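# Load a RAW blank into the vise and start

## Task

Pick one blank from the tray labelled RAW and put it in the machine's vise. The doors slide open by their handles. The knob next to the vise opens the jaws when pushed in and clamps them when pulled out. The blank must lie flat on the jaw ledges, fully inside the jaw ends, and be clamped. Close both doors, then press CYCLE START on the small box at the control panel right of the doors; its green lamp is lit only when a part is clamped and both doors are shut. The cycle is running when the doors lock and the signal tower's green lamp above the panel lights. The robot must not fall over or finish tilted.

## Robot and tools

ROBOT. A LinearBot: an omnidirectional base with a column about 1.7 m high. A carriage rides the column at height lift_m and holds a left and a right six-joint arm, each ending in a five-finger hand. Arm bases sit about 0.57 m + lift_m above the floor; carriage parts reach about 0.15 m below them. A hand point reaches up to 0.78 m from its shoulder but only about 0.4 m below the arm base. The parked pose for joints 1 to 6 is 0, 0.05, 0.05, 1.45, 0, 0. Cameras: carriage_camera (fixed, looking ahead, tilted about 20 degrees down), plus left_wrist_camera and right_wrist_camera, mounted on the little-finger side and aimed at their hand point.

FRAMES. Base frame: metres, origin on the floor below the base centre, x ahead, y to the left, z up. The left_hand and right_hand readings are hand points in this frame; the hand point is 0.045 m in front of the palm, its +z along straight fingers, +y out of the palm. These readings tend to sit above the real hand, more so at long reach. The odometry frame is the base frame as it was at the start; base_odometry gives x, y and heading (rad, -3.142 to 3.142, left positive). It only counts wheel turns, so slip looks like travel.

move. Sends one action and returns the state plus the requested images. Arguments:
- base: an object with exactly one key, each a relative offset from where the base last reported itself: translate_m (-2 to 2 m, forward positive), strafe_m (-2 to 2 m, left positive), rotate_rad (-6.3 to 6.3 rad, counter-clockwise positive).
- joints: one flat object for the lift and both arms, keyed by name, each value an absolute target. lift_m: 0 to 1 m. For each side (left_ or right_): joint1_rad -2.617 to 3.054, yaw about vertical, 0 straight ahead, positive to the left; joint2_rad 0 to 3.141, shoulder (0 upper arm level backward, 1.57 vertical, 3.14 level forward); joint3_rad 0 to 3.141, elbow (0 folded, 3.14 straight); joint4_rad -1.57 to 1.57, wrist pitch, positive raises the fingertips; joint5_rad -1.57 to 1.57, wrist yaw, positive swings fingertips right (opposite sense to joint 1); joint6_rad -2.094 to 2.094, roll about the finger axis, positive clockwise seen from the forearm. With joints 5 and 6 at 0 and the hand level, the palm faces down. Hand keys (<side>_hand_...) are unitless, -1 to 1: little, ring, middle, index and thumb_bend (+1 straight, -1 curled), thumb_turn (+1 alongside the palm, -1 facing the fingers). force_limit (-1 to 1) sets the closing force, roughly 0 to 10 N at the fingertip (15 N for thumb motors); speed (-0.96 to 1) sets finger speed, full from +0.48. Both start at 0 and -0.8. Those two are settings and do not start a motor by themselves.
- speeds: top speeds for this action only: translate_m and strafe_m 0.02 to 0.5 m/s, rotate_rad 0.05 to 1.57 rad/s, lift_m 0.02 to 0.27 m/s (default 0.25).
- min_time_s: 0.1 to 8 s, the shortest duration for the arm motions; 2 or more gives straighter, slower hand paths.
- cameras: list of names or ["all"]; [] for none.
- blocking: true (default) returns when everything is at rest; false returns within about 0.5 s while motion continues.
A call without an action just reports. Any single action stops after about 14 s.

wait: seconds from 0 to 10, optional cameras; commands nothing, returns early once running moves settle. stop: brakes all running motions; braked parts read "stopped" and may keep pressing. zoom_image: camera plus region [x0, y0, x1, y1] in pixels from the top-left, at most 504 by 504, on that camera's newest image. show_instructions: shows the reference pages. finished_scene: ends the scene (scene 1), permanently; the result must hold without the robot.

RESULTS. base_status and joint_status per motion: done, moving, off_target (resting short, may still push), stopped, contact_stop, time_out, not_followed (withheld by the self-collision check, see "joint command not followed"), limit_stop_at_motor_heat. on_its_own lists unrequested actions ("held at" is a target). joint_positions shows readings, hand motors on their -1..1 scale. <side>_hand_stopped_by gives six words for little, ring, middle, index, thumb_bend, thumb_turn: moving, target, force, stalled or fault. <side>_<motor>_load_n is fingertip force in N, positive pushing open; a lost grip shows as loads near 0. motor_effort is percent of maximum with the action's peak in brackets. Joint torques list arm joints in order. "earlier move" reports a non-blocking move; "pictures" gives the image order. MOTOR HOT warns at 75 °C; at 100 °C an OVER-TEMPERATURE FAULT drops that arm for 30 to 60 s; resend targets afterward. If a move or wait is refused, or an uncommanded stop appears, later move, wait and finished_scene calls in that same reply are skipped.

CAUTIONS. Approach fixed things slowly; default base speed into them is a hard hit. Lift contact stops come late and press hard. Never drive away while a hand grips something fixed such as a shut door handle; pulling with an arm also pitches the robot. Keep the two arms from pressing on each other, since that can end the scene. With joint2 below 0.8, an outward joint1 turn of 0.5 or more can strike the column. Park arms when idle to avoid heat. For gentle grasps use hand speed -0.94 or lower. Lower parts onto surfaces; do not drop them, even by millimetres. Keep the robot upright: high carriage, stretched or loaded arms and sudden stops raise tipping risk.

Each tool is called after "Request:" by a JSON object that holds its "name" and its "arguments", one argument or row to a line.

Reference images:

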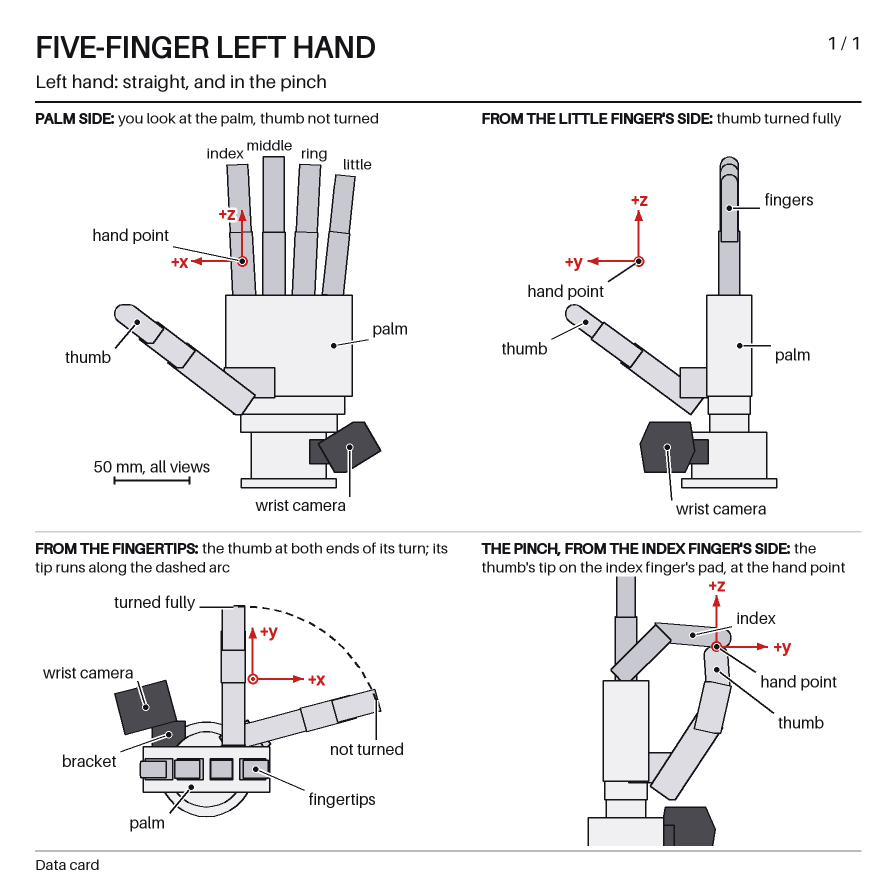

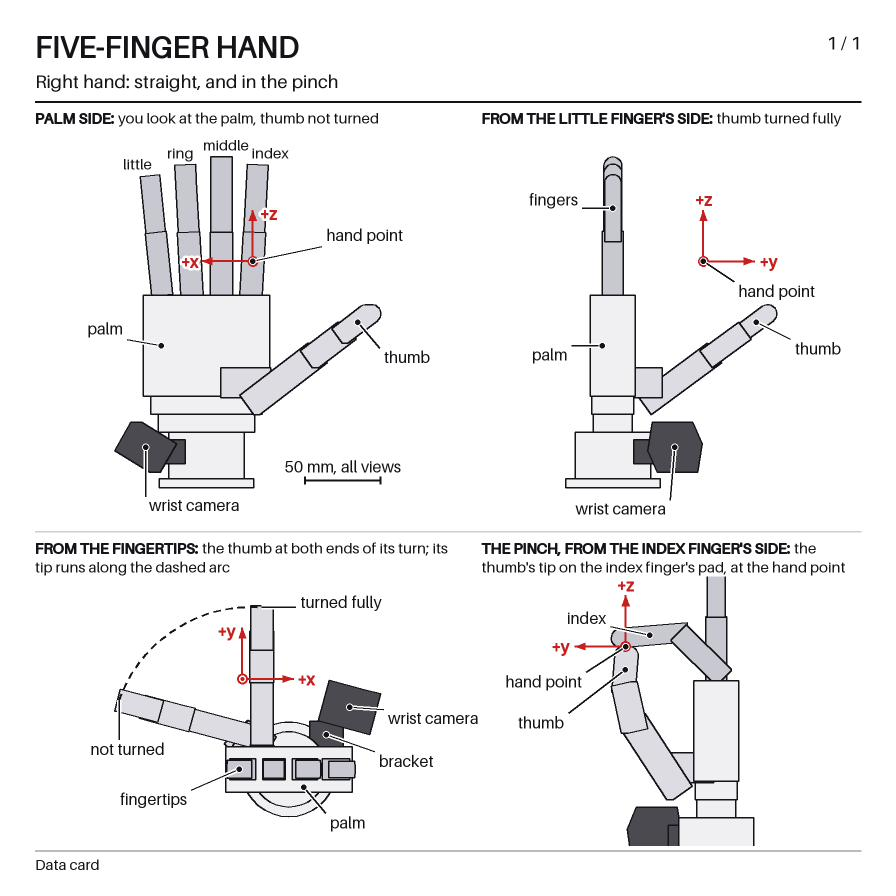

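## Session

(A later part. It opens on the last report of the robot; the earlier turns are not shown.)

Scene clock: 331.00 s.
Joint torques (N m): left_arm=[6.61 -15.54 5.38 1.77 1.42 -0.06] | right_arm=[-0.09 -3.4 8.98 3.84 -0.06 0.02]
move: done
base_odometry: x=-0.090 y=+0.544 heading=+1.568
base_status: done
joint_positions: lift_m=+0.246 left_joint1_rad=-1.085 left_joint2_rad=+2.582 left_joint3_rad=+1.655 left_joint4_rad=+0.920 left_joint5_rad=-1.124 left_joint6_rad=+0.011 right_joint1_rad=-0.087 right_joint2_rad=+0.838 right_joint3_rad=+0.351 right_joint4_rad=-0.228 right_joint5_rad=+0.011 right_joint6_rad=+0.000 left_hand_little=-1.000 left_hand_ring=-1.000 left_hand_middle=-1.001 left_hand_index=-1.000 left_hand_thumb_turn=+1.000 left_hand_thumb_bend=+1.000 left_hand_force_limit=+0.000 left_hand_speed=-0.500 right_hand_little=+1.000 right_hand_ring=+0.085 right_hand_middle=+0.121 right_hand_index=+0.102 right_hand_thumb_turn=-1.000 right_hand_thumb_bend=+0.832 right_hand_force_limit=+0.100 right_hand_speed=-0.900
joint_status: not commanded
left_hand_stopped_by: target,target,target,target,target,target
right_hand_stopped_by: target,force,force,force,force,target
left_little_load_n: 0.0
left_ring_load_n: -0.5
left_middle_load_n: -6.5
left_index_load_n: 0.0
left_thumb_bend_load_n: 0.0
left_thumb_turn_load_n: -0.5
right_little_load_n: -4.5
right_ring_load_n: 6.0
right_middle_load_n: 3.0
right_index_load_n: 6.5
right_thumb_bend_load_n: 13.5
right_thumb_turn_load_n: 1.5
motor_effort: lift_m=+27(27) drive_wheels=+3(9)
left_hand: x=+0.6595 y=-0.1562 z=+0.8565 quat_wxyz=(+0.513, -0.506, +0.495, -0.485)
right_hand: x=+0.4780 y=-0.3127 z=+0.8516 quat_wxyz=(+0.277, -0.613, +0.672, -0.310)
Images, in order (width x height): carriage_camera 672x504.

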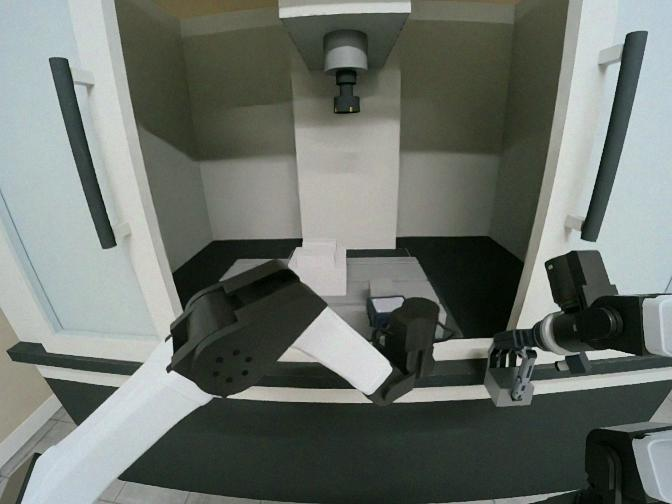

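Request:
{"name": "move", "arguments": {
  "base": {"translate_m": -0.06},
  "speeds": {"translate_m": 0.06}
}}

Request:
{"name": "move", "arguments": {
  "joints": {"right_joint2_rad": 0.82, "right_joint3_rad": 1.43, "right_joint4_rad": -1.15},
  "min_time_s": 3,
  "cameras": ["carriage_camera", "right_wrist_camera"]
}}

Scene clock: 333.10 s.
Joint torques (N m): left_arm=[0.76 -15.68 5.55 1.86 0.2 -0.06] | right_arm=[-0.1 -3.47 9.13 3.09 -0.04 0.02]
move: done
base_odometry: x=-0.091 y=+0.484 heading=+1.569
base_status: done
joint_positions: lift_m=+0.246 left_joint1_rad=-1.025 left_joint2_rad=+2.582 left_joint3_rad=+1.655 left_joint4_rad=+0.921 left_joint5_rad=-1.021 left_joint6_rad=+0.010 right_joint1_rad=-0.087 right_joint2_rad=+0.838 right_joint3_rad=+0.351 right_joint4_rad=-0.149 right_joint5_rad=+0.009 right_joint6_rad=+0.000 left_hand_little=-1.000 left_hand_ring=-1.000 left_hand_middle=-1.000 left_hand_index=-1.000 left_hand_thumb_turn=+1.000 left_hand_thumb_bend=+1.000 left_hand_force_limit=+0.000 left_hand_speed=-0.500 right_hand_little=+1.000 right_hand_ring=+0.085 right_hand_middle=+0.121 right_hand_index=+0.102 right_hand_thumb_turn=-1.000 right_hand_thumb_bend=+0.832 right_hand_force_limit=+0.100 right_hand_speed=-0.900
joint_status: not commanded
left_hand_stopped_by: target,target,target,target,target,target
right_hand_stopped_by: target,force,force,force,force,target
left_little_load_n: 0.0
left_ring_load_n: 0.0
left_middle_load_n: 0.0
left_index_load_n: 0.0
left_thumb_bend_load_n: 0.0
left_thumb_turn_load_n: 0.0
right_little_load_n: 0.0
right_ring_load_n: 6.0
right_middle_load_n: 2.5
right_index_load_n: 6.5
right_thumb_bend_load_n: 13.5
right_thumb_turn_load_n: 1.5
on_its_own: right_joint4_rad moved +0.079 toward your old target -0.070
motor_effort: lift_m=+27(27) drive_wheels=+3(6)
left_hand: x=+0.6850 y=-0.1497 z=+0.8567 quat_wxyz=(+0.502, -0.496, +0.506, -0.497)
right_hand: x=+0.4948 y=-0.3136 z=+0.8652 quat_wxyz=(+0.302, -0.602, +0.659, -0.335)
pictures: none

Scene clock: 336.40 s.
Joint torques (N m): left_arm=[0.83 -15.6 5.45 1.81 0.19 -0.07] | right_arm=[-0.09 -1.58 9.47 2.78 -0.04 0.02]
move: off_target
base_odometry: x=-0.091 y=+0.484 heading=+1.569
base_status: not commanded
joint_positions: lift_m=+0.246 left_joint1_rad=-1.024 left_joint2_rad=+2.582 left_joint3_rad=+1.655 left_joint4_rad=+0.921 left_joint5_rad=-1.020 left_joint6_rad=+0.010 right_joint1_rad=-0.087 right_joint2_rad=+0.838 right_joint3_rad=+1.389 right_joint4_rad=-1.203 right_joint5_rad=+0.009 right_joint6_rad=+0.000 left_hand_little=-1.000 left_hand_ring=-1.000 left_hand_middle=-1.000 left_hand_index=-1.000 left_hand_thumb_turn=+1.000 left_hand_thumb_bend=+1.000 left_hand_force_limit=+0.000 left_hand_speed=-0.500 right_hand_little=+1.000 right_hand_ring=+0.085 right_hand_middle=+0.121 right_hand_index=+0.102 right_hand_thumb_turn=-1.000 right_hand_thumb_bend=+0.832 right_hand_force_limit=+0.100 right_hand_speed=-0.900
joint_status: right_joint4_rad off_target (ended at -1.202, target -1.150); the others done
left_hand_stopped_by: target,target,target,target,target,target
right_hand_stopped_by: target,force,force,force,force,target
left_little_load_n: 0.0
left_ring_load_n: 0.0
left_middle_load_n: 0.0
left_index_load_n: 0.0
left_thumb_bend_load_n: 0.0
left_thumb_turn_load_n: 0.0
right_little_load_n: 0.0
right_ring_load_n: 6.0
right_middle_load_n: 2.5
right_index_load_n: 6.5
right_thumb_bend_load_n: 13.5
right_thumb_turn_load_n: 1.5
motor_effort: lift_m=+27(27) drive_wheels=+3(3)
left_hand: x=+0.6854 y=-0.1494 z=+0.8567 quat_wxyz=(+0.502, -0.496, +0.505, -0.496)
right_hand: x=+0.4243 y=-0.3075 z=+1.1032 quat_wxyz=(+0.297, -0.604, +0.662, -0.330)
Images, in order (width x height): carriage_camera 672x504, right_wrist_camera 672x504.

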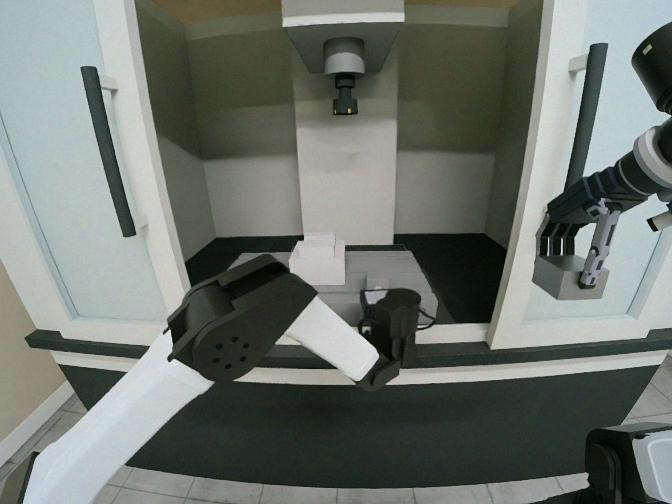

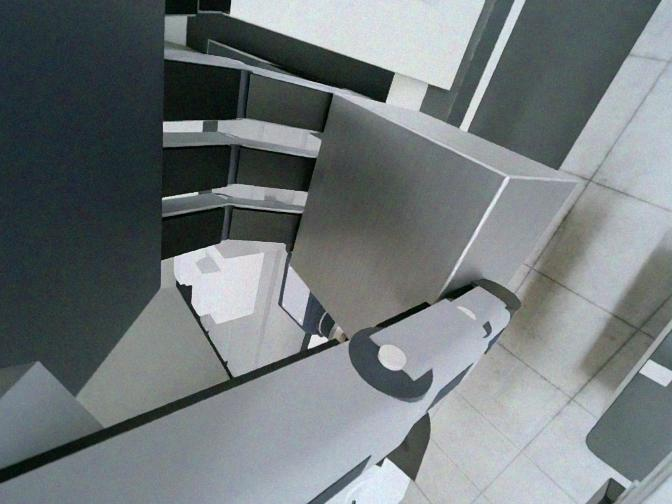

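Request:
{"name": "move", "arguments": {
  "base": {"translate_m": 0.03},
  "speeds": {"translate_m": 0.06},
  "cameras": ["carriage_camera"]
}}

Request:
{"name": "zoom_image", "arguments": {
  "camera": "carriage_camera",
  "region": [290, 230, 450, 350]
}}

Request:
{"name": "move", "arguments": {
  "base": {"translate_m": 0.05},
  "speeds": {"translate_m": 0.03},
  "cameras": ["carriage_camera"]
}}

Request:
{"name": "zoom_image", "arguments": {
  "camera": "carriage_camera",
  "region": [290, 230, 450, 350]
}}

Scene clock: 337.80 s.
Joint torques (N m): left_arm=[1.16 -15.45 5.5 1.83 0.16 -0.08] | right_arm=[-0.1 -1.16 9.35 2.88 -0.03 0.01]
move: done
base_odometry: x=-0.090 y=+0.514 heading=+1.568
base_status: done
joint_positions: lift_m=+0.246 left_joint1_rad=-1.028 left_joint2_rad=+2.582 left_joint3_rad=+1.655 left_joint4_rad=+0.921 left_joint5_rad=-1.015 left_joint6_rad=+0.010 right_joint1_rad=-0.087 right_joint2_rad=+0.834 right_joint3_rad=+1.390 right_joint4_rad=-1.210 right_joint5_rad=+0.007 right_joint6_rad=+0.000 left_hand_little=-1.000 left_hand_ring=-1.000 left_hand_middle=-1.000 left_hand_index=-1.000 left_hand_thumb_turn=+1.000 left_hand_thumb_bend=+1.000 left_hand_force_limit=+0.000 left_hand_speed=-0.500 right_hand_little=+1.000 right_hand_ring=+0.085 right_hand_middle=+0.121 right_hand_index=+0.102 right_hand_thumb_turn=-1.000 right_hand_thumb_bend=+0.832 right_hand_force_limit=+0.100 right_hand_speed=-0.900
joint_status: not commanded
left_hand_stopped_by: target,target,target,target,target,target
right_hand_stopped_by: target,force,force,force,force,target
left_little_load_n: 0.0
left_ring_load_n: 0.0
left_middle_load_n: 0.0
left_index_load_n: 0.0
left_thumb_bend_load_n: 0.0
left_thumb_turn_load_n: 0.0
right_little_load_n: 0.0
right_ring_load_n: 6.0
right_middle_load_n: 3.0
right_index_load_n: 6.5
right_thumb_bend_load_n: 13.5
right_thumb_turn_load_n: 2.0
motor_effort: lift_m=+27(27) drive_wheels=+2(7)
left_hand: x=+0.6834 y=-0.1521 z=+0.8567 quat_wxyz=(+0.500, -0.494, +0.508, -0.499)
right_hand: x=+0.4222 y=-0.3070 z=+1.1030 quat_wxyz=(+0.297, -0.605, +0.662, -0.328)
Images, in order (width x height): carriage_camera 672x504.

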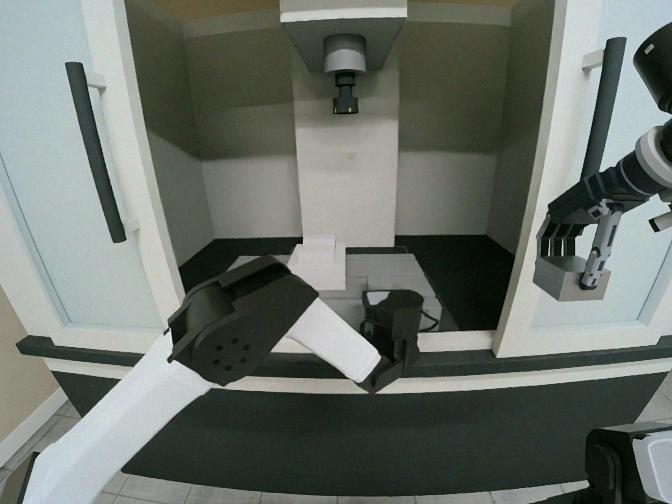

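Scaled by 3.150 from the camera's image (finer frame: 960x720).

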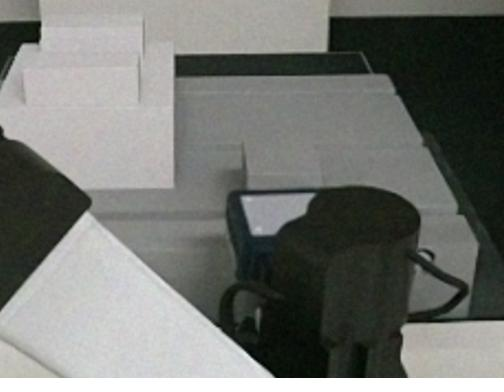

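Scene clock: 339.97 s.
Joint torques (N m): left_arm=[10.1 -15.36 5.72 1.57 2.46 -0.17] | right_arm=[-0.1 -0.8 9.28 2.94 -0.02 0.02]
move: done
base_odometry: x=-0.090 y=+0.564 heading=+1.568
base_status: done
joint_positions: lift_m=+0.246 left_joint1_rad=-1.123 left_joint2_rad=+2.582 left_joint3_rad=+1.650 left_joint4_rad=+0.923 left_joint5_rad=-1.216 left_joint6_rad=+0.022 right_joint1_rad=-0.087 right_joint2_rad=+0.831 right_joint3_rad=+1.391 right_joint4_rad=-1.214 right_joint5_rad=+0.007 right_joint6_rad=+0.000 left_hand_little=-1.000 left_hand_ring=-1.000 left_hand_middle=-1.001 left_hand_index=-1.000 left_hand_thumb_turn=+1.000 left_hand_thumb_bend=+1.000 left_hand_force_limit=+0.000 left_hand_speed=-0.500 right_hand_little=+1.000 right_hand_ring=+0.085 right_hand_middle=+0.121 right_hand_index=+0.102 right_hand_thumb_turn=-1.000 right_hand_thumb_bend=+0.832 right_hand_force_limit=+0.100 right_hand_speed=-0.900
joint_status: not commanded
left_hand_stopped_by: target,target,target,target,target,target
right_hand_stopped_by: target,force,force,force,force,target
left_little_load_n: 0.0
left_ring_load_n: 0.0
left_middle_load_n: -9.0
left_index_load_n: 0.0
left_thumb_bend_load_n: 0.0
left_thumb_turn_load_n: -0.5
right_little_load_n: 0.0
right_ring_load_n: 6.0
right_middle_load_n: 2.5
right_index_load_n: 6.5
right_thumb_bend_load_n: 13.5
right_thumb_turn_load_n: 1.5
motor_effort: lift_m=+27(27) drive_wheels=+3(7)
left_hand: x=+0.6427 y=-0.1529 z=+0.8551 quat_wxyz=(+0.529, -0.516, +0.485, -0.468)
right_hand: x=+0.4208 y=-0.3068 z=+1.1031 quat_wxyz=(+0.297, -0.605, +0.662, -0.328)
Images, in order (width x height): carriage_camera 672x504.

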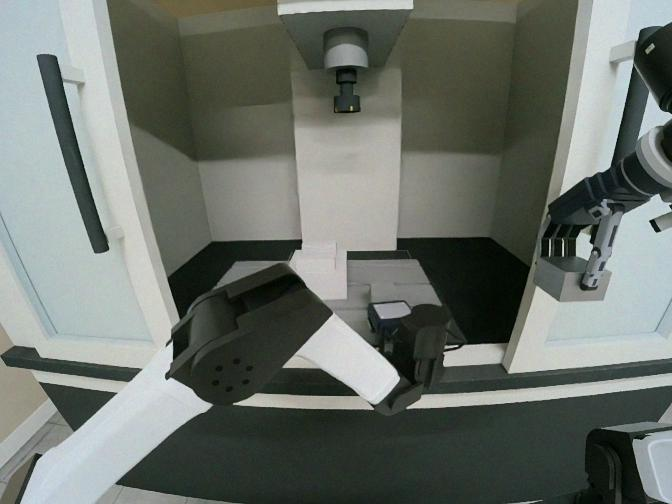

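Scaled by 3.150 from the camera's image (finer frame: 960x720).

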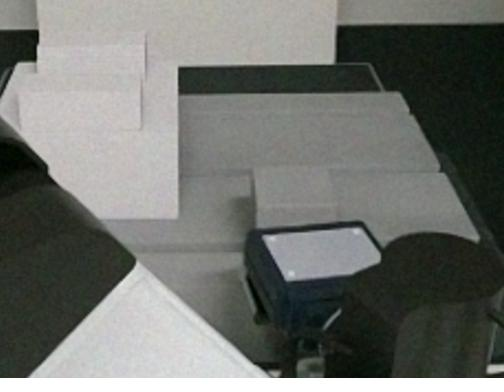

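Request:
{"name": "move", "arguments": {
  "base": {"translate_m": -0.14},
  "speeds": {"translate_m": 0.1},
  "cameras": ["carriage_camera", "left_wrist_camera"]
}}

Request:
{"name": "zoom_image", "arguments": {
  "camera": "carriage_camera",
  "region": [290, 210, 450, 330]
}}

Scene clock: 342.50 s.
Joint torques (N m): left_arm=[0.55 -15.58 5.85 1.78 0.16 -0.08] | right_arm=[-0.1 -0.66 9.1 2.92 -0.02 0.02]
move: done
base_odometry: x=-0.090 y=+0.424 heading=+1.568
base_status: done
joint_positions: lift_m=+0.246 left_joint1_rad=-1.022 left_joint2_rad=+2.582 left_joint3_rad=+1.650 left_joint4_rad=+0.927 left_joint5_rad=-1.020 left_joint6_rad=+0.011 right_joint1_rad=-0.087 right_joint2_rad=+0.830 right_joint3_rad=+1.392 right_joint4_rad=-1.216 right_joint5_rad=+0.007 right_joint6_rad=+0.000 left_hand_little=-1.000 left_hand_ring=-1.000 left_hand_middle=-1.000 left_hand_index=-1.000 left_hand_thumb_turn=+1.000 left_hand_thumb_bend=+1.000 left_hand_force_limit=+0.000 left_hand_speed=-0.500 right_hand_little=+1.000 right_hand_ring=+0.085 right_hand_middle=+0.121 right_hand_index=+0.102 right_hand_thumb_turn=-1.000 right_hand_thumb_bend=+0.832 right_hand_force_limit=+0.100 right_hand_speed=-0.900
joint_status: not commanded
left_hand_stopped_by: target,target,target,target,target,target
right_hand_stopped_by: target,force,force,force,force,target
left_little_load_n: 0.0
left_ring_load_n: 0.0
left_middle_load_n: 0.0
left_index_load_n: 0.0
left_thumb_bend_load_n: 0.0
left_thumb_turn_load_n: -0.5
right_little_load_n: 0.0
right_ring_load_n: 6.0
right_middle_load_n: 2.5
right_index_load_n: 6.5
right_thumb_bend_load_n: 13.5
right_thumb_turn_load_n: 1.5
motor_effort: lift_m=+27(27) drive_wheels=-3(6)
left_hand: x=+0.6860 y=-0.1476 z=+0.8558 quat_wxyz=(+0.503, -0.496, +0.505, -0.496)
right_hand: x=+0.4203 y=-0.3067 z=+1.1032 quat_wxyz=(+0.297, -0.605, +0.662, -0.328)
Images, in order (width x height): carriage_camera 672x504, left_wrist_camera 672x504.

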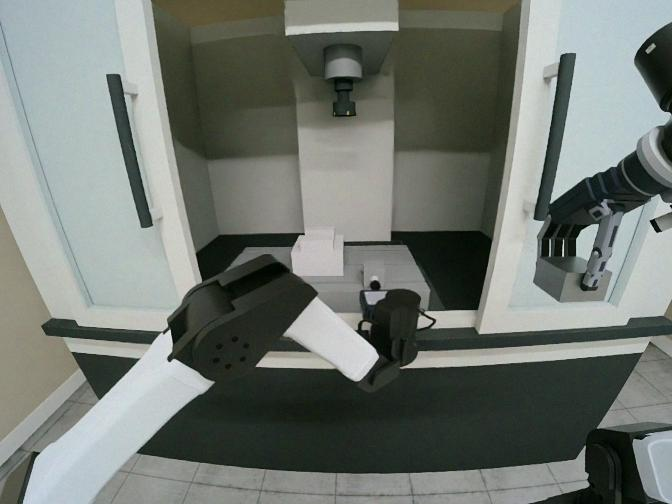

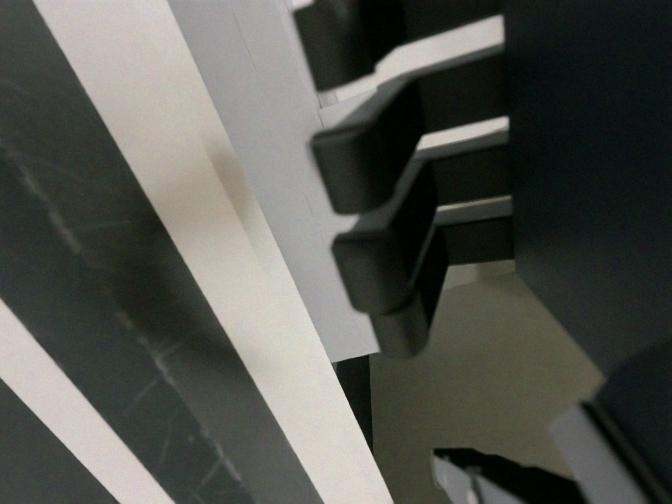

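Scaled by 3.150 from the camera's image (finer frame: 960x720).

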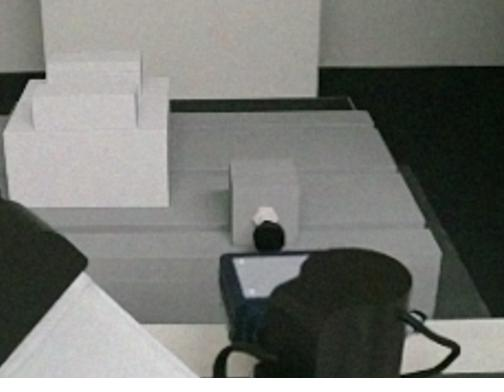

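Request:
{"name": "zoom_image", "arguments": {
  "camera": "carriage_camera",
  "region": [350, 250, 400, 300]
}}

Request:
{"name": "zoom_image", "arguments": {
  "camera": "carriage_camera",
  "region": [280, 210, 360, 290]
}}

Scaled by 10.080 from the camera's image (finer frame: 960x720).

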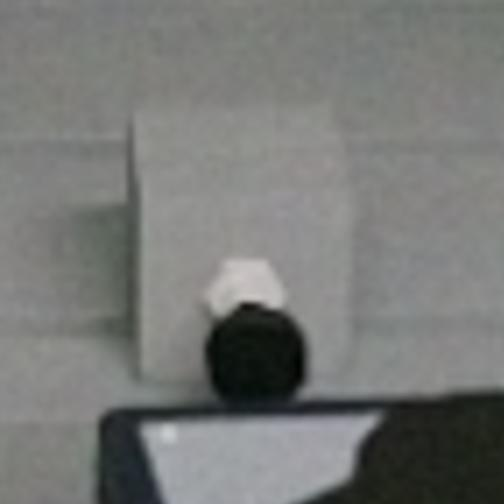

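Scaled by 6.300 from the camera's image (finer frame: 960x720).

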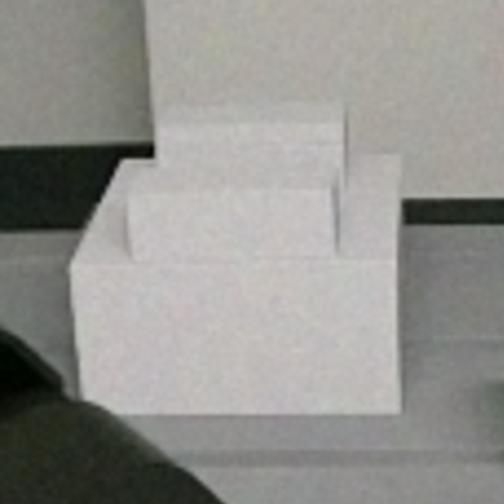

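Request:
{"name": "move", "arguments": {
  "base": {"translate_m": 0.07},
  "joints": {"lift_m": 0.31, "left_hand_index": 1, "left_hand_middle": 1, "left_hand_ring": 1, "left_hand_little": 1},
  "speeds": {"translate_m": 0.08},
  "cameras": ["carriage_camera", "left_wrist_camera"]
}}

Scene clock: 345.23 s.
Joint torques (N m): left_arm=[0.53 -15.82 5.41 1.81 0.13 -0.08] | right_arm=[-0.1 -0.61 8.29 2.9 -0.02 0.01]
move: done
base_odometry: x=-0.089 y=+0.494 heading=+1.567
base_status: done
joint_positions: lift_m=+0.310 left_joint1_rad=-1.021 left_joint2_rad=+2.584 left_joint3_rad=+1.655 left_joint4_rad=+0.923 left_joint5_rad=-1.016 left_joint6_rad=+0.011 right_joint1_rad=-0.087 right_joint2_rad=+0.830 right_joint3_rad=+1.401 right_joint4_rad=-1.212 right_joint5_rad=+0.007 right_joint6_rad=+0.000 left_hand_little=+1.000 left_hand_ring=+1.000 left_hand_middle=+1.000 left_hand_index=+1.000 left_hand_thumb_turn=+1.000 left_hand_thumb_bend=+1.000 left_hand_force_limit=+0.000 left_hand_speed=-0.500 right_hand_little=+1.000 right_hand_ring=+0.085 right_hand_middle=+0.121 right_hand_index=+0.102 right_hand_thumb_turn=-1.000 right_hand_thumb_bend=+0.832 right_hand_force_limit=+0.100 right_hand_speed=-0.900
joint_status: all done
left_hand_stopped_by: target,target,target,target,target,target
right_hand_stopped_by: target,force,force,force,force,target
left_little_load_n: 0.0
left_ring_load_n: 0.0
left_middle_load_n: -0.5
left_index_load_n: -0.5
left_thumb_bend_load_n: 0.0
left_thumb_turn_load_n: 0.0
right_little_load_n: -0.5
right_ring_load_n: 6.0
right_middle_load_n: 2.5
right_index_load_n: 6.5
right_thumb_bend_load_n: 13.5
right_thumb_turn_load_n: 2.0
motor_effort: lift_m=+34(42) drive_wheels=+3(7)
left_hand: x=+0.6867 y=-0.1486 z=+0.9194 quat_wxyz=(+0.502, -0.496, +0.506, -0.496)
right_hand: x=+0.4215 y=-0.3069 z=+1.1705 quat_wxyz=(+0.301, -0.603, +0.660, -0.332)
Images, in order (width x height): carriage_camera 672x504, left_wrist_camera 672x504.

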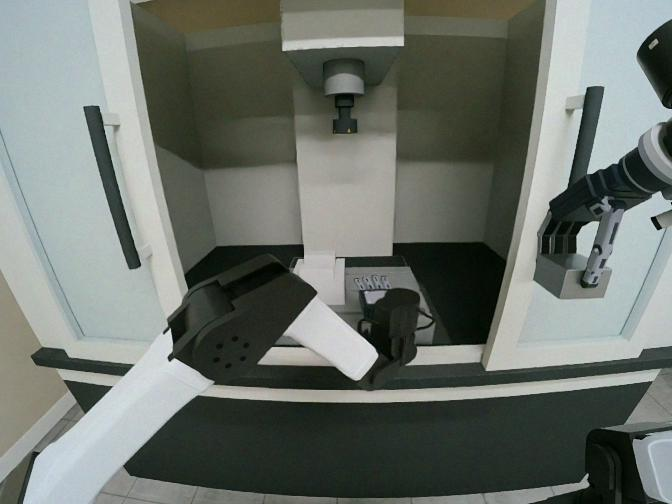

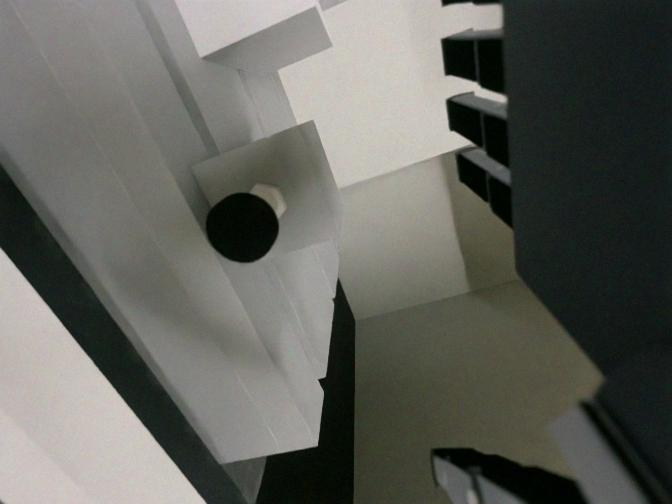

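Request:
{"name": "zoom_image", "arguments": {
  "camera": "left_wrist_camera",
  "region": [160, 100, 380, 320]
}}

Scaled by 2.291 from the camera's image (finer frame: 960x720).

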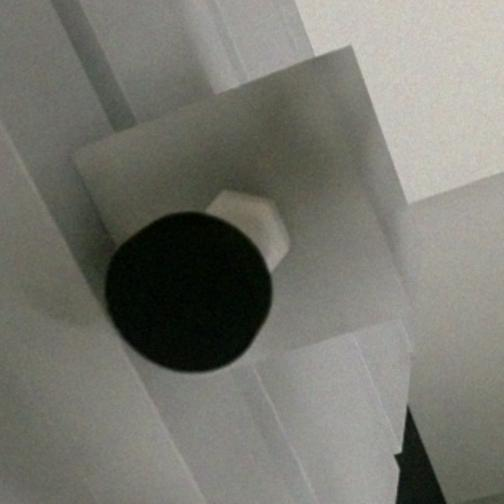

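Request:
{"name": "move", "arguments": {
  "joints": {"left_hand_index": 0, "left_hand_middle": 0, "left_hand_ring": 0.0, "left_hand_little": 0.0}
}}

Request:
{"name": "move", "arguments": {
  "base": {"translate_m": 0.035},
  "speeds": {"translate_m": 0.05},
  "cameras": ["carriage_camera", "left_wrist_camera"]
}}

Request:
{"name": "zoom_image", "arguments": {
  "camera": "left_wrist_camera",
  "region": [180, 60, 480, 360]
}}

Scene clock: 349.43 s.
Joint torques (N m): left_arm=[0.58 -15.87 5.31 1.81 0.14 -0.08] | right_arm=[-0.09 -0.66 8.31 2.89 -0.02 0.02]
move: done
base_odometry: x=-0.089 y=+0.494 heading=+1.567
base_status: not commanded
joint_positions: lift_m=+0.310 left_joint1_rad=-1.021 left_joint2_rad=+2.584 left_joint3_rad=+1.655 left_joint4_rad=+0.923 left_joint5_rad=-1.016 left_joint6_rad=+0.011 right_joint1_rad=-0.087 right_joint2_rad=+0.830 right_joint3_rad=+1.401 right_joint4_rad=-1.212 right_joint5_rad=+0.007 right_joint6_rad=+0.000 left_hand_little=+0.000 left_hand_ring=+0.000 left_hand_middle=+0.000 left_hand_index=+0.000 left_hand_thumb_turn=+1.000 left_hand_thumb_bend=+1.000 left_hand_force_limit=+0.000 left_hand_speed=-0.500 right_hand_little=+1.000 right_hand_ring=+0.085 right_hand_middle=+0.121 right_hand_index=+0.102 right_hand_thumb_turn=-1.000 right_hand_thumb_bend=+0.832 right_hand_force_limit=+0.100 right_hand_speed=-0.900
joint_status: all done
left_hand_stopped_by: target,target,target,target,target,target
right_hand_stopped_by: target,force,force,force,force,target
left_little_load_n: 0.0
left_ring_load_n: 0.0
left_middle_load_n: 0.0
left_index_load_n: 0.0
left_thumb_bend_load_n: 0.0
left_thumb_turn_load_n: -0.5
right_little_load_n: 0.0
right_ring_load_n: 6.0
right_middle_load_n: 2.5
right_index_load_n: 6.5
right_thumb_bend_load_n: 13.5
right_thumb_turn_load_n: 1.5
motor_effort: lift_m=+35(35) drive_wheels=+3(3)
left_hand: x=+0.6867 y=-0.1486 z=+0.9194 quat_wxyz=(+0.502, -0.496, +0.506, -0.496)
right_hand: x=+0.4214 y=-0.3068 z=+1.1704 quat_wxyz=(+0.301, -0.603, +0.660, -0.332)
pictures: none

Scene clock: 350.63 s.
Joint torques (N m): left_arm=[0.69 -15.75 5.44 1.79 0.14 -0.08] | right_arm=[-0.09 -0.46 8.31 2.94 -0.02 0.01]
move: done
base_odometry: x=-0.089 y=+0.529 heading=+1.567
base_status: done
joint_positions: lift_m=+0.310 left_joint1_rad=-1.022 left_joint2_rad=+2.584 left_joint3_rad=+1.655 left_joint4_rad=+0.923 left_joint5_rad=-1.016 left_joint6_rad=+0.011 right_joint1_rad=-0.087 right_joint2_rad=+0.829 right_joint3_rad=+1.401 right_joint4_rad=-1.215 right_joint5_rad=+0.007 right_joint6_rad=+0.000 left_hand_little=+0.000 left_hand_ring=+0.000 left_hand_middle=+0.000 left_hand_index=+0.000 left_hand_thumb_turn=+1.000 left_hand_thumb_bend=+1.000 left_hand_force_limit=+0.000 left_hand_speed=-0.500 right_hand_little=+1.000 right_hand_ring=+0.085 right_hand_middle=+0.121 right_hand_index=+0.102 right_hand_thumb_turn=-1.000 right_hand_thumb_bend=+0.832 right_hand_force_limit=+0.100 right_hand_speed=-0.900
joint_status: not commanded
left_hand_stopped_by: target,target,target,target,target,target
right_hand_stopped_by: target,force,force,force,force,target
left_little_load_n: 0.0
left_ring_load_n: 0.0
left_middle_load_n: -0.5
left_index_load_n: 0.0
left_thumb_bend_load_n: 0.0
left_thumb_turn_load_n: 0.0
right_little_load_n: 0.0
right_ring_load_n: 6.0
right_middle_load_n: 2.5
right_index_load_n: 6.5
right_thumb_bend_load_n: 13.5
right_thumb_turn_load_n: 1.5
motor_effort: lift_m=+35(35) drive_wheels=-5(8)
left_hand: x=+0.6861 y=-0.1493 z=+0.9194 quat_wxyz=(+0.502, -0.495, +0.506, -0.497)
right_hand: x=+0.4206 y=-0.3068 z=+1.1701 quat_wxyz=(+0.300, -0.603, +0.660, -0.332)
Images, in order (width x height): carriage_camera 672x504, left_wrist_camera 672x504.

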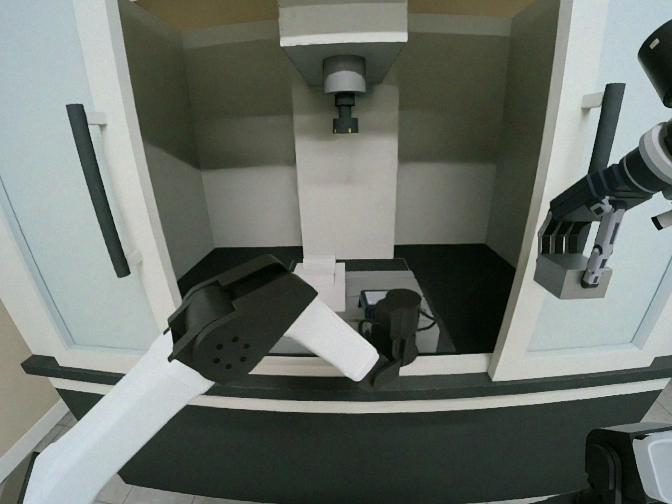

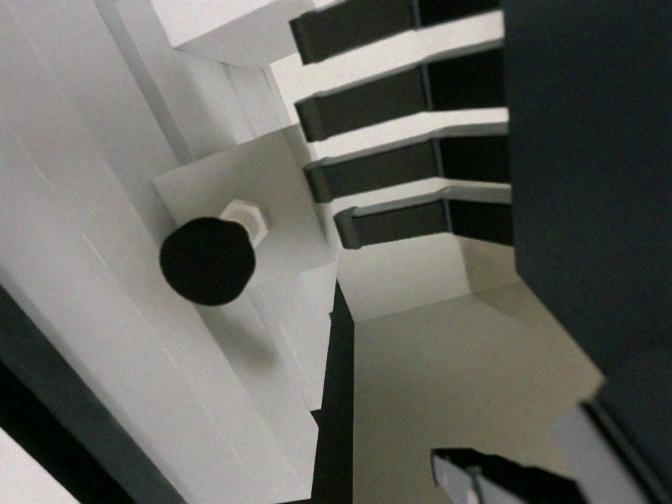

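Scaled by 1.680 from the camera's image (finer frame: 960x720).

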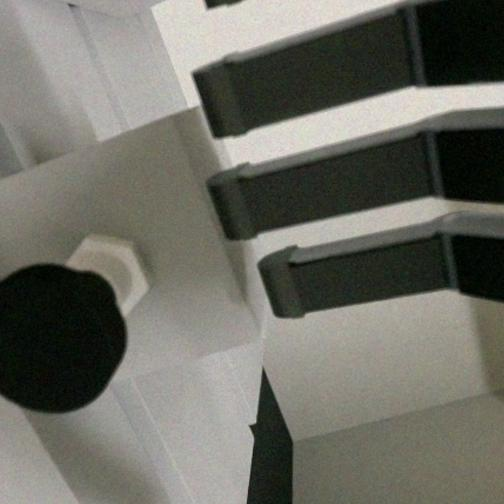

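Request:
{"name": "move", "arguments": {
  "joints": {"lift_m": 0.288},
  "speeds": {"lift_m": 0.03},
  "cameras": ["left_wrist_camera"]
}}

Scene clock: 352.33 s.
Joint torques (N m): left_arm=[0.53 -15.76 5.45 1.82 0.12 -0.07] | right_arm=[-0.08 -0.55 8.28 2.95 -0.02 0.02]
move: done
base_odometry: x=-0.089 y=+0.529 heading=+1.567
base_status: not commanded
joint_positions: lift_m=+0.288 left_joint1_rad=-1.022 left_joint2_rad=+2.584 left_joint3_rad=+1.655 left_joint4_rad=+0.922 left_joint5_rad=-1.016 left_joint6_rad=+0.011 right_joint1_rad=-0.087 right_joint2_rad=+0.829 right_joint3_rad=+1.401 right_joint4_rad=-1.217 right_joint5_rad=+0.007 right_joint6_rad=+0.000 left_hand_little=+0.000 left_hand_ring=+0.000 left_hand_middle=+0.000 left_hand_index=+0.000 left_hand_thumb_turn=+1.000 left_hand_thumb_bend=+1.000 left_hand_force_limit=+0.000 left_hand_speed=-0.500 right_hand_little=+1.000 right_hand_ring=+0.085 right_hand_middle=+0.121 right_hand_index=+0.102 right_hand_thumb_turn=-1.000 right_hand_thumb_bend=+0.832 right_hand_force_limit=+0.100 right_hand_speed=-0.900
joint_status: all done
left_hand_stopped_by: target,target,target,target,target,target
right_hand_stopped_by: target,force,force,force,force,target
left_little_load_n: 0.0
left_ring_load_n: 0.0
left_middle_load_n: 0.0
left_index_load_n: 0.0
left_thumb_bend_load_n: 0.0
left_thumb_turn_load_n: 0.0
right_little_load_n: 0.0
right_ring_load_n: 6.0
right_middle_load_n: 2.5
right_index_load_n: 6.5
right_thumb_bend_load_n: 13.5
right_thumb_turn_load_n: 1.5
motor_effort: lift_m=+26(27) drive_wheels=-4(5)
left_hand: x=+0.6861 y=-0.1493 z=+0.8979 quat_wxyz=(+0.502, -0.495, +0.507, -0.497)
right_hand: x=+0.4201 y=-0.3067 z=+1.1484 quat_wxyz=(+0.299, -0.604, +0.661, -0.331)
Images, in order (width x height): left_wrist_camera 672x504.

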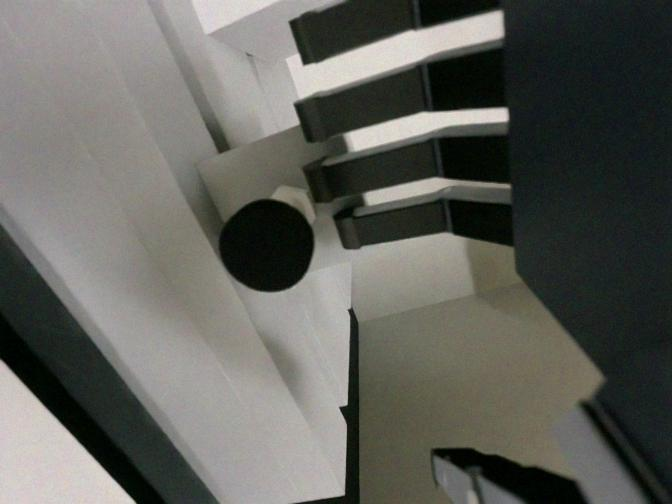

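Request:
{"name": "move", "arguments": {
  "base": {"strafe_m": 0.006},
  "joints": {"lift_m": 0.276},
  "speeds": {"lift_m": 0.02, "strafe_m": 0.03},
  "cameras": ["left_wrist_camera"]
}}

Request:
{"name": "zoom_image", "arguments": {
  "camera": "left_wrist_camera",
  "region": [220, 130, 420, 330]
}}

Scene clock: 353.57 s.
Joint torques (N m): left_arm=[0.65 -15.76 5.6 1.6 0.18 -0.06] | right_arm=[-0.1 -0.55 8.35 2.95 0 0.02]
move: done
base_odometry: x=-0.095 y=+0.529 heading=+1.566
base_status: done
joint_positions: lift_m=+0.276 left_joint1_rad=-1.023 left_joint2_rad=+2.584 left_joint3_rad=+1.655 left_joint4_rad=+0.940 left_joint5_rad=-1.018 left_joint6_rad=+0.010 right_joint1_rad=-0.087 right_joint2_rad=+0.829 right_joint3_rad=+1.401 right_joint4_rad=-1.217 right_joint5_rad=+0.005 right_joint6_rad=+0.000 left_hand_little=+0.000 left_hand_ring=+0.000 left_hand_middle=+0.000 left_hand_index=+0.000 left_hand_thumb_turn=+1.000 left_hand_thumb_bend=+1.000 left_hand_force_limit=+0.000 left_hand_speed=-0.500 right_hand_little=+1.000 right_hand_ring=+0.085 right_hand_middle=+0.121 right_hand_index=+0.102 right_hand_thumb_turn=-1.000 right_hand_thumb_bend=+0.832 right_hand_force_limit=+0.100 right_hand_speed=-0.900
joint_status: all done
left_hand_stopped_by: target,target,target,target,target,target
right_hand_stopped_by: target,force,force,force,force,target
left_little_load_n: 0.0
left_ring_load_n: 0.0
left_middle_load_n: 0.0
left_index_load_n: -1.0
left_thumb_bend_load_n: 0.0
left_thumb_turn_load_n: -0.5
right_little_load_n: 0.0
right_ring_load_n: 6.0
right_middle_load_n: 3.0
right_index_load_n: 6.5
right_thumb_bend_load_n: 13.5
right_thumb_turn_load_n: 2.0
motor_effort: lift_m=+25(26) drive_wheels=+2(5)
left_hand: x=+0.6865 y=-0.1501 z=+0.8898 quat_wxyz=(+0.500, -0.497, +0.500, -0.503)
right_hand: x=+0.4202 y=-0.3064 z=+1.1366 quat_wxyz=(+0.300, -0.604, +0.660, -0.331)
Images, in order (width x height): left_wrist_camera 672x504.

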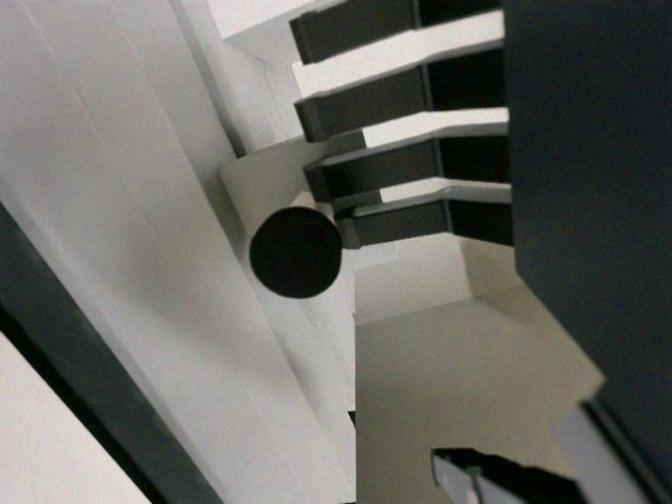

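Scaled by 2.520 from the camera's image (finer frame: 960x720).

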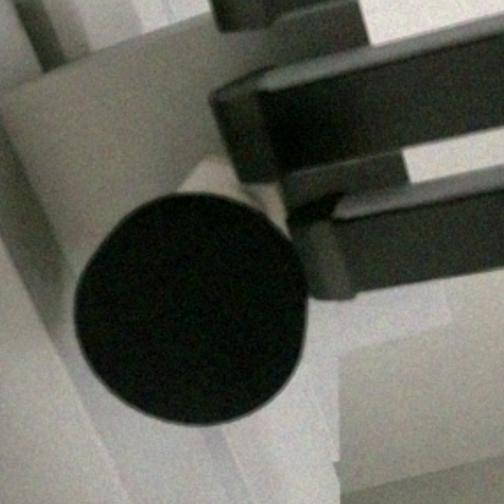

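Request:
{"name": "move", "arguments": {
  "base": {"translate_m": -0.025},
  "speeds": {"translate_m": 0.03},
  "cameras": ["left_wrist_camera"]
}}

Request:
{"name": "zoom_image", "arguments": {
  "camera": "left_wrist_camera",
  "region": [220, 130, 420, 330]
}}

Scene clock: 354.93 s.
Joint torques (N m): left_arm=[-0.06 -15.77 5.31 1.74 0.11 -0.05] | right_arm=[-0.1 -0.53 8.25 2.94 0 0.02]
move: done
base_odometry: x=-0.095 y=+0.504 heading=+1.566
base_status: done
joint_positions: lift_m=+0.276 left_joint1_rad=-1.015 left_joint2_rad=+2.584 left_joint3_rad=+1.655 left_joint4_rad=+0.932 left_joint5_rad=-1.012 left_joint6_rad=+0.008 right_joint1_rad=-0.087 right_joint2_rad=+0.829 right_joint3_rad=+1.401 right_joint4_rad=-1.217 right_joint5_rad=+0.005 right_joint6_rad=+0.000 left_hand_little=+0.000 left_hand_ring=+0.000 left_hand_middle=+0.000 left_hand_index=+0.000 left_hand_thumb_turn=+1.000 left_hand_thumb_bend=+1.000 left_hand_force_limit=+0.000 left_hand_speed=-0.500 right_hand_little=+1.000 right_hand_ring=+0.085 right_hand_middle=+0.121 right_hand_index=+0.102 right_hand_thumb_turn=-1.000 right_hand_thumb_bend=+0.832 right_hand_force_limit=+0.100 right_hand_speed=-0.900
joint_status: not commanded
left_hand_stopped_by: target,target,target,target,target,target
right_hand_stopped_by: target,force,force,force,force,target
left_little_load_n: 0.0
left_ring_load_n: 0.0
left_middle_load_n: 3.0
left_index_load_n: 0.0
left_thumb_bend_load_n: 0.0
left_thumb_turn_load_n: 0.0
right_little_load_n: 0.0
right_ring_load_n: 6.0
right_middle_load_n: 2.5
right_index_load_n: 6.5
right_thumb_bend_load_n: 13.5
right_thumb_turn_load_n: 2.0
motor_effort: lift_m=+25(25) drive_wheels=+1(8)
left_hand: x=+0.6898 y=-0.1471 z=+0.8881 quat_wxyz=(+0.501, -0.498, +0.501, -0.500)
right_hand: x=+0.4202 y=-0.3064 z=+1.1365 quat_wxyz=(+0.300, -0.604, +0.660, -0.330)
Images, in order (width x height): left_wrist_camera 672x504.

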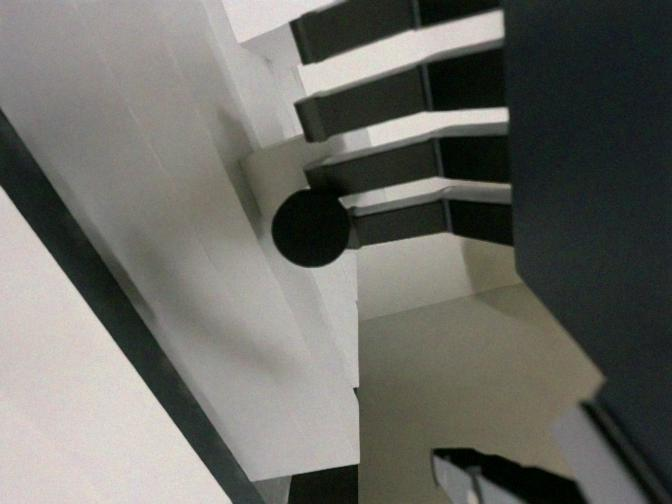

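Scaled by 2.520 from the camera's image (finer frame: 960x720).

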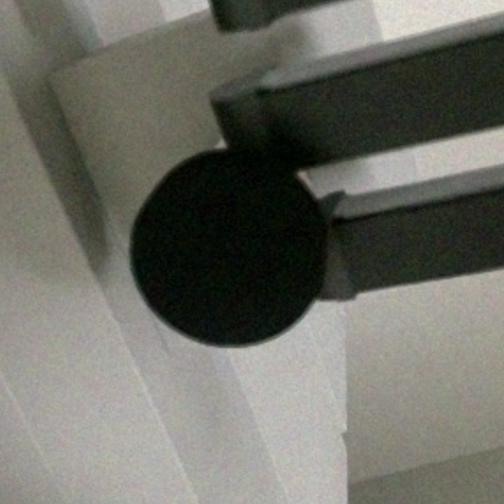

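Request:
{"name": "move", "arguments": {
  "base": {"translate_m": -0.01},
  "speeds": {"translate_m": 0.03},
  "cameras": ["left_wrist_camera"]
}}

Request:
{"name": "zoom_image", "arguments": {
  "camera": "left_wrist_camera",
  "region": [220, 130, 420, 330]
}}

Scene clock: 355.93 s.
Joint torques (N m): left_arm=[-1.91 -15.9 5.35 1.79 -0.36 0.06] | right_arm=[-0.09 -0.44 8.29 2.99 0 0.02]
move: done
base_odometry: x=-0.094 y=+0.494 heading=+1.565
base_status: done
joint_positions: lift_m=+0.276 left_joint1_rad=-0.995 left_joint2_rad=+2.584 left_joint3_rad=+1.656 left_joint4_rad=+0.932 left_joint5_rad=-0.974 left_joint6_rad=-0.003 right_joint1_rad=-0.087 right_joint2_rad=+0.828 right_joint3_rad=+1.401 right_joint4_rad=-1.216 right_joint5_rad=+0.005 right_joint6_rad=+0.000 left_hand_little=+0.000 left_hand_ring=+0.000 left_hand_middle=+0.001 left_hand_index=+0.000 left_hand_thumb_turn=+1.000 left_hand_thumb_bend=+1.000 left_hand_force_limit=+0.000 left_hand_speed=-0.500 right_hand_little=+1.000 right_hand_ring=+0.085 right_hand_middle=+0.121 right_hand_index=+0.102 right_hand_thumb_turn=-1.000 right_hand_thumb_bend=+0.832 right_hand_force_limit=+0.100 right_hand_speed=-0.900
joint_status: not commanded
left_hand_stopped_by: target,target,target,target,target,target
right_hand_stopped_by: target,force,force,force,force,target
left_little_load_n: 0.0
left_ring_load_n: 0.0
left_middle_load_n: 8.0
left_index_load_n: 3.5
left_thumb_bend_load_n: 0.0
left_thumb_turn_load_n: -0.5
right_little_load_n: -0.5
right_ring_load_n: 6.0
right_middle_load_n: 2.5
right_index_load_n: 6.5
right_thumb_bend_load_n: 14.0
right_thumb_turn_load_n: 2.0
motor_effort: lift_m=+25(25) drive_wheels=+1(6)
left_hand: x=+0.6979 y=-0.1459 z=+0.8888 quat_wxyz=(+0.494, -0.496, +0.503, -0.507)
right_hand: x=+0.4202 y=-0.3064 z=+1.1368 quat_wxyz=(+0.301, -0.604, +0.660, -0.331)
Images, in order (width x height): left_wrist_camera 672x504.

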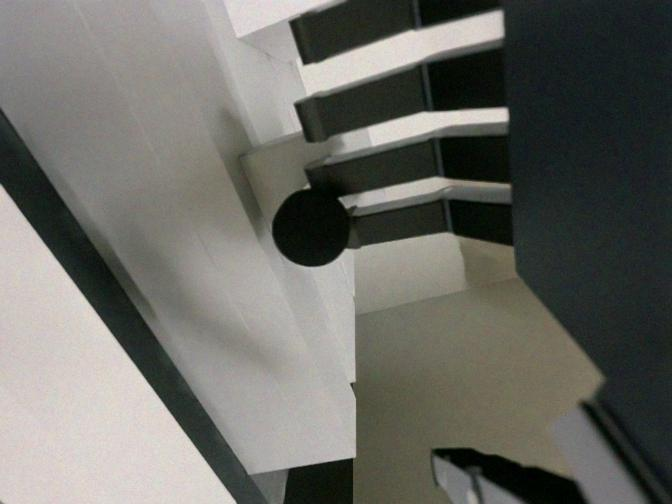

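Scaled by 2.520 from the camera's image (finer frame: 960x720).

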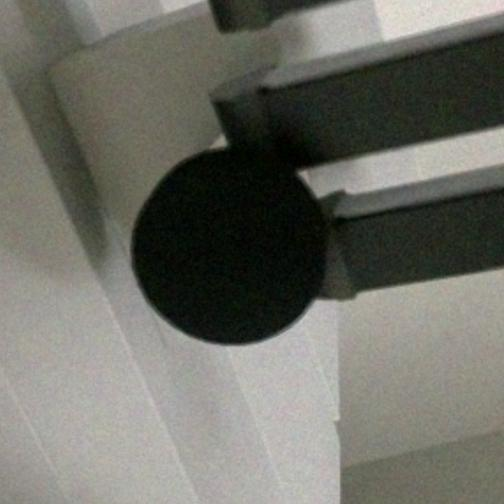

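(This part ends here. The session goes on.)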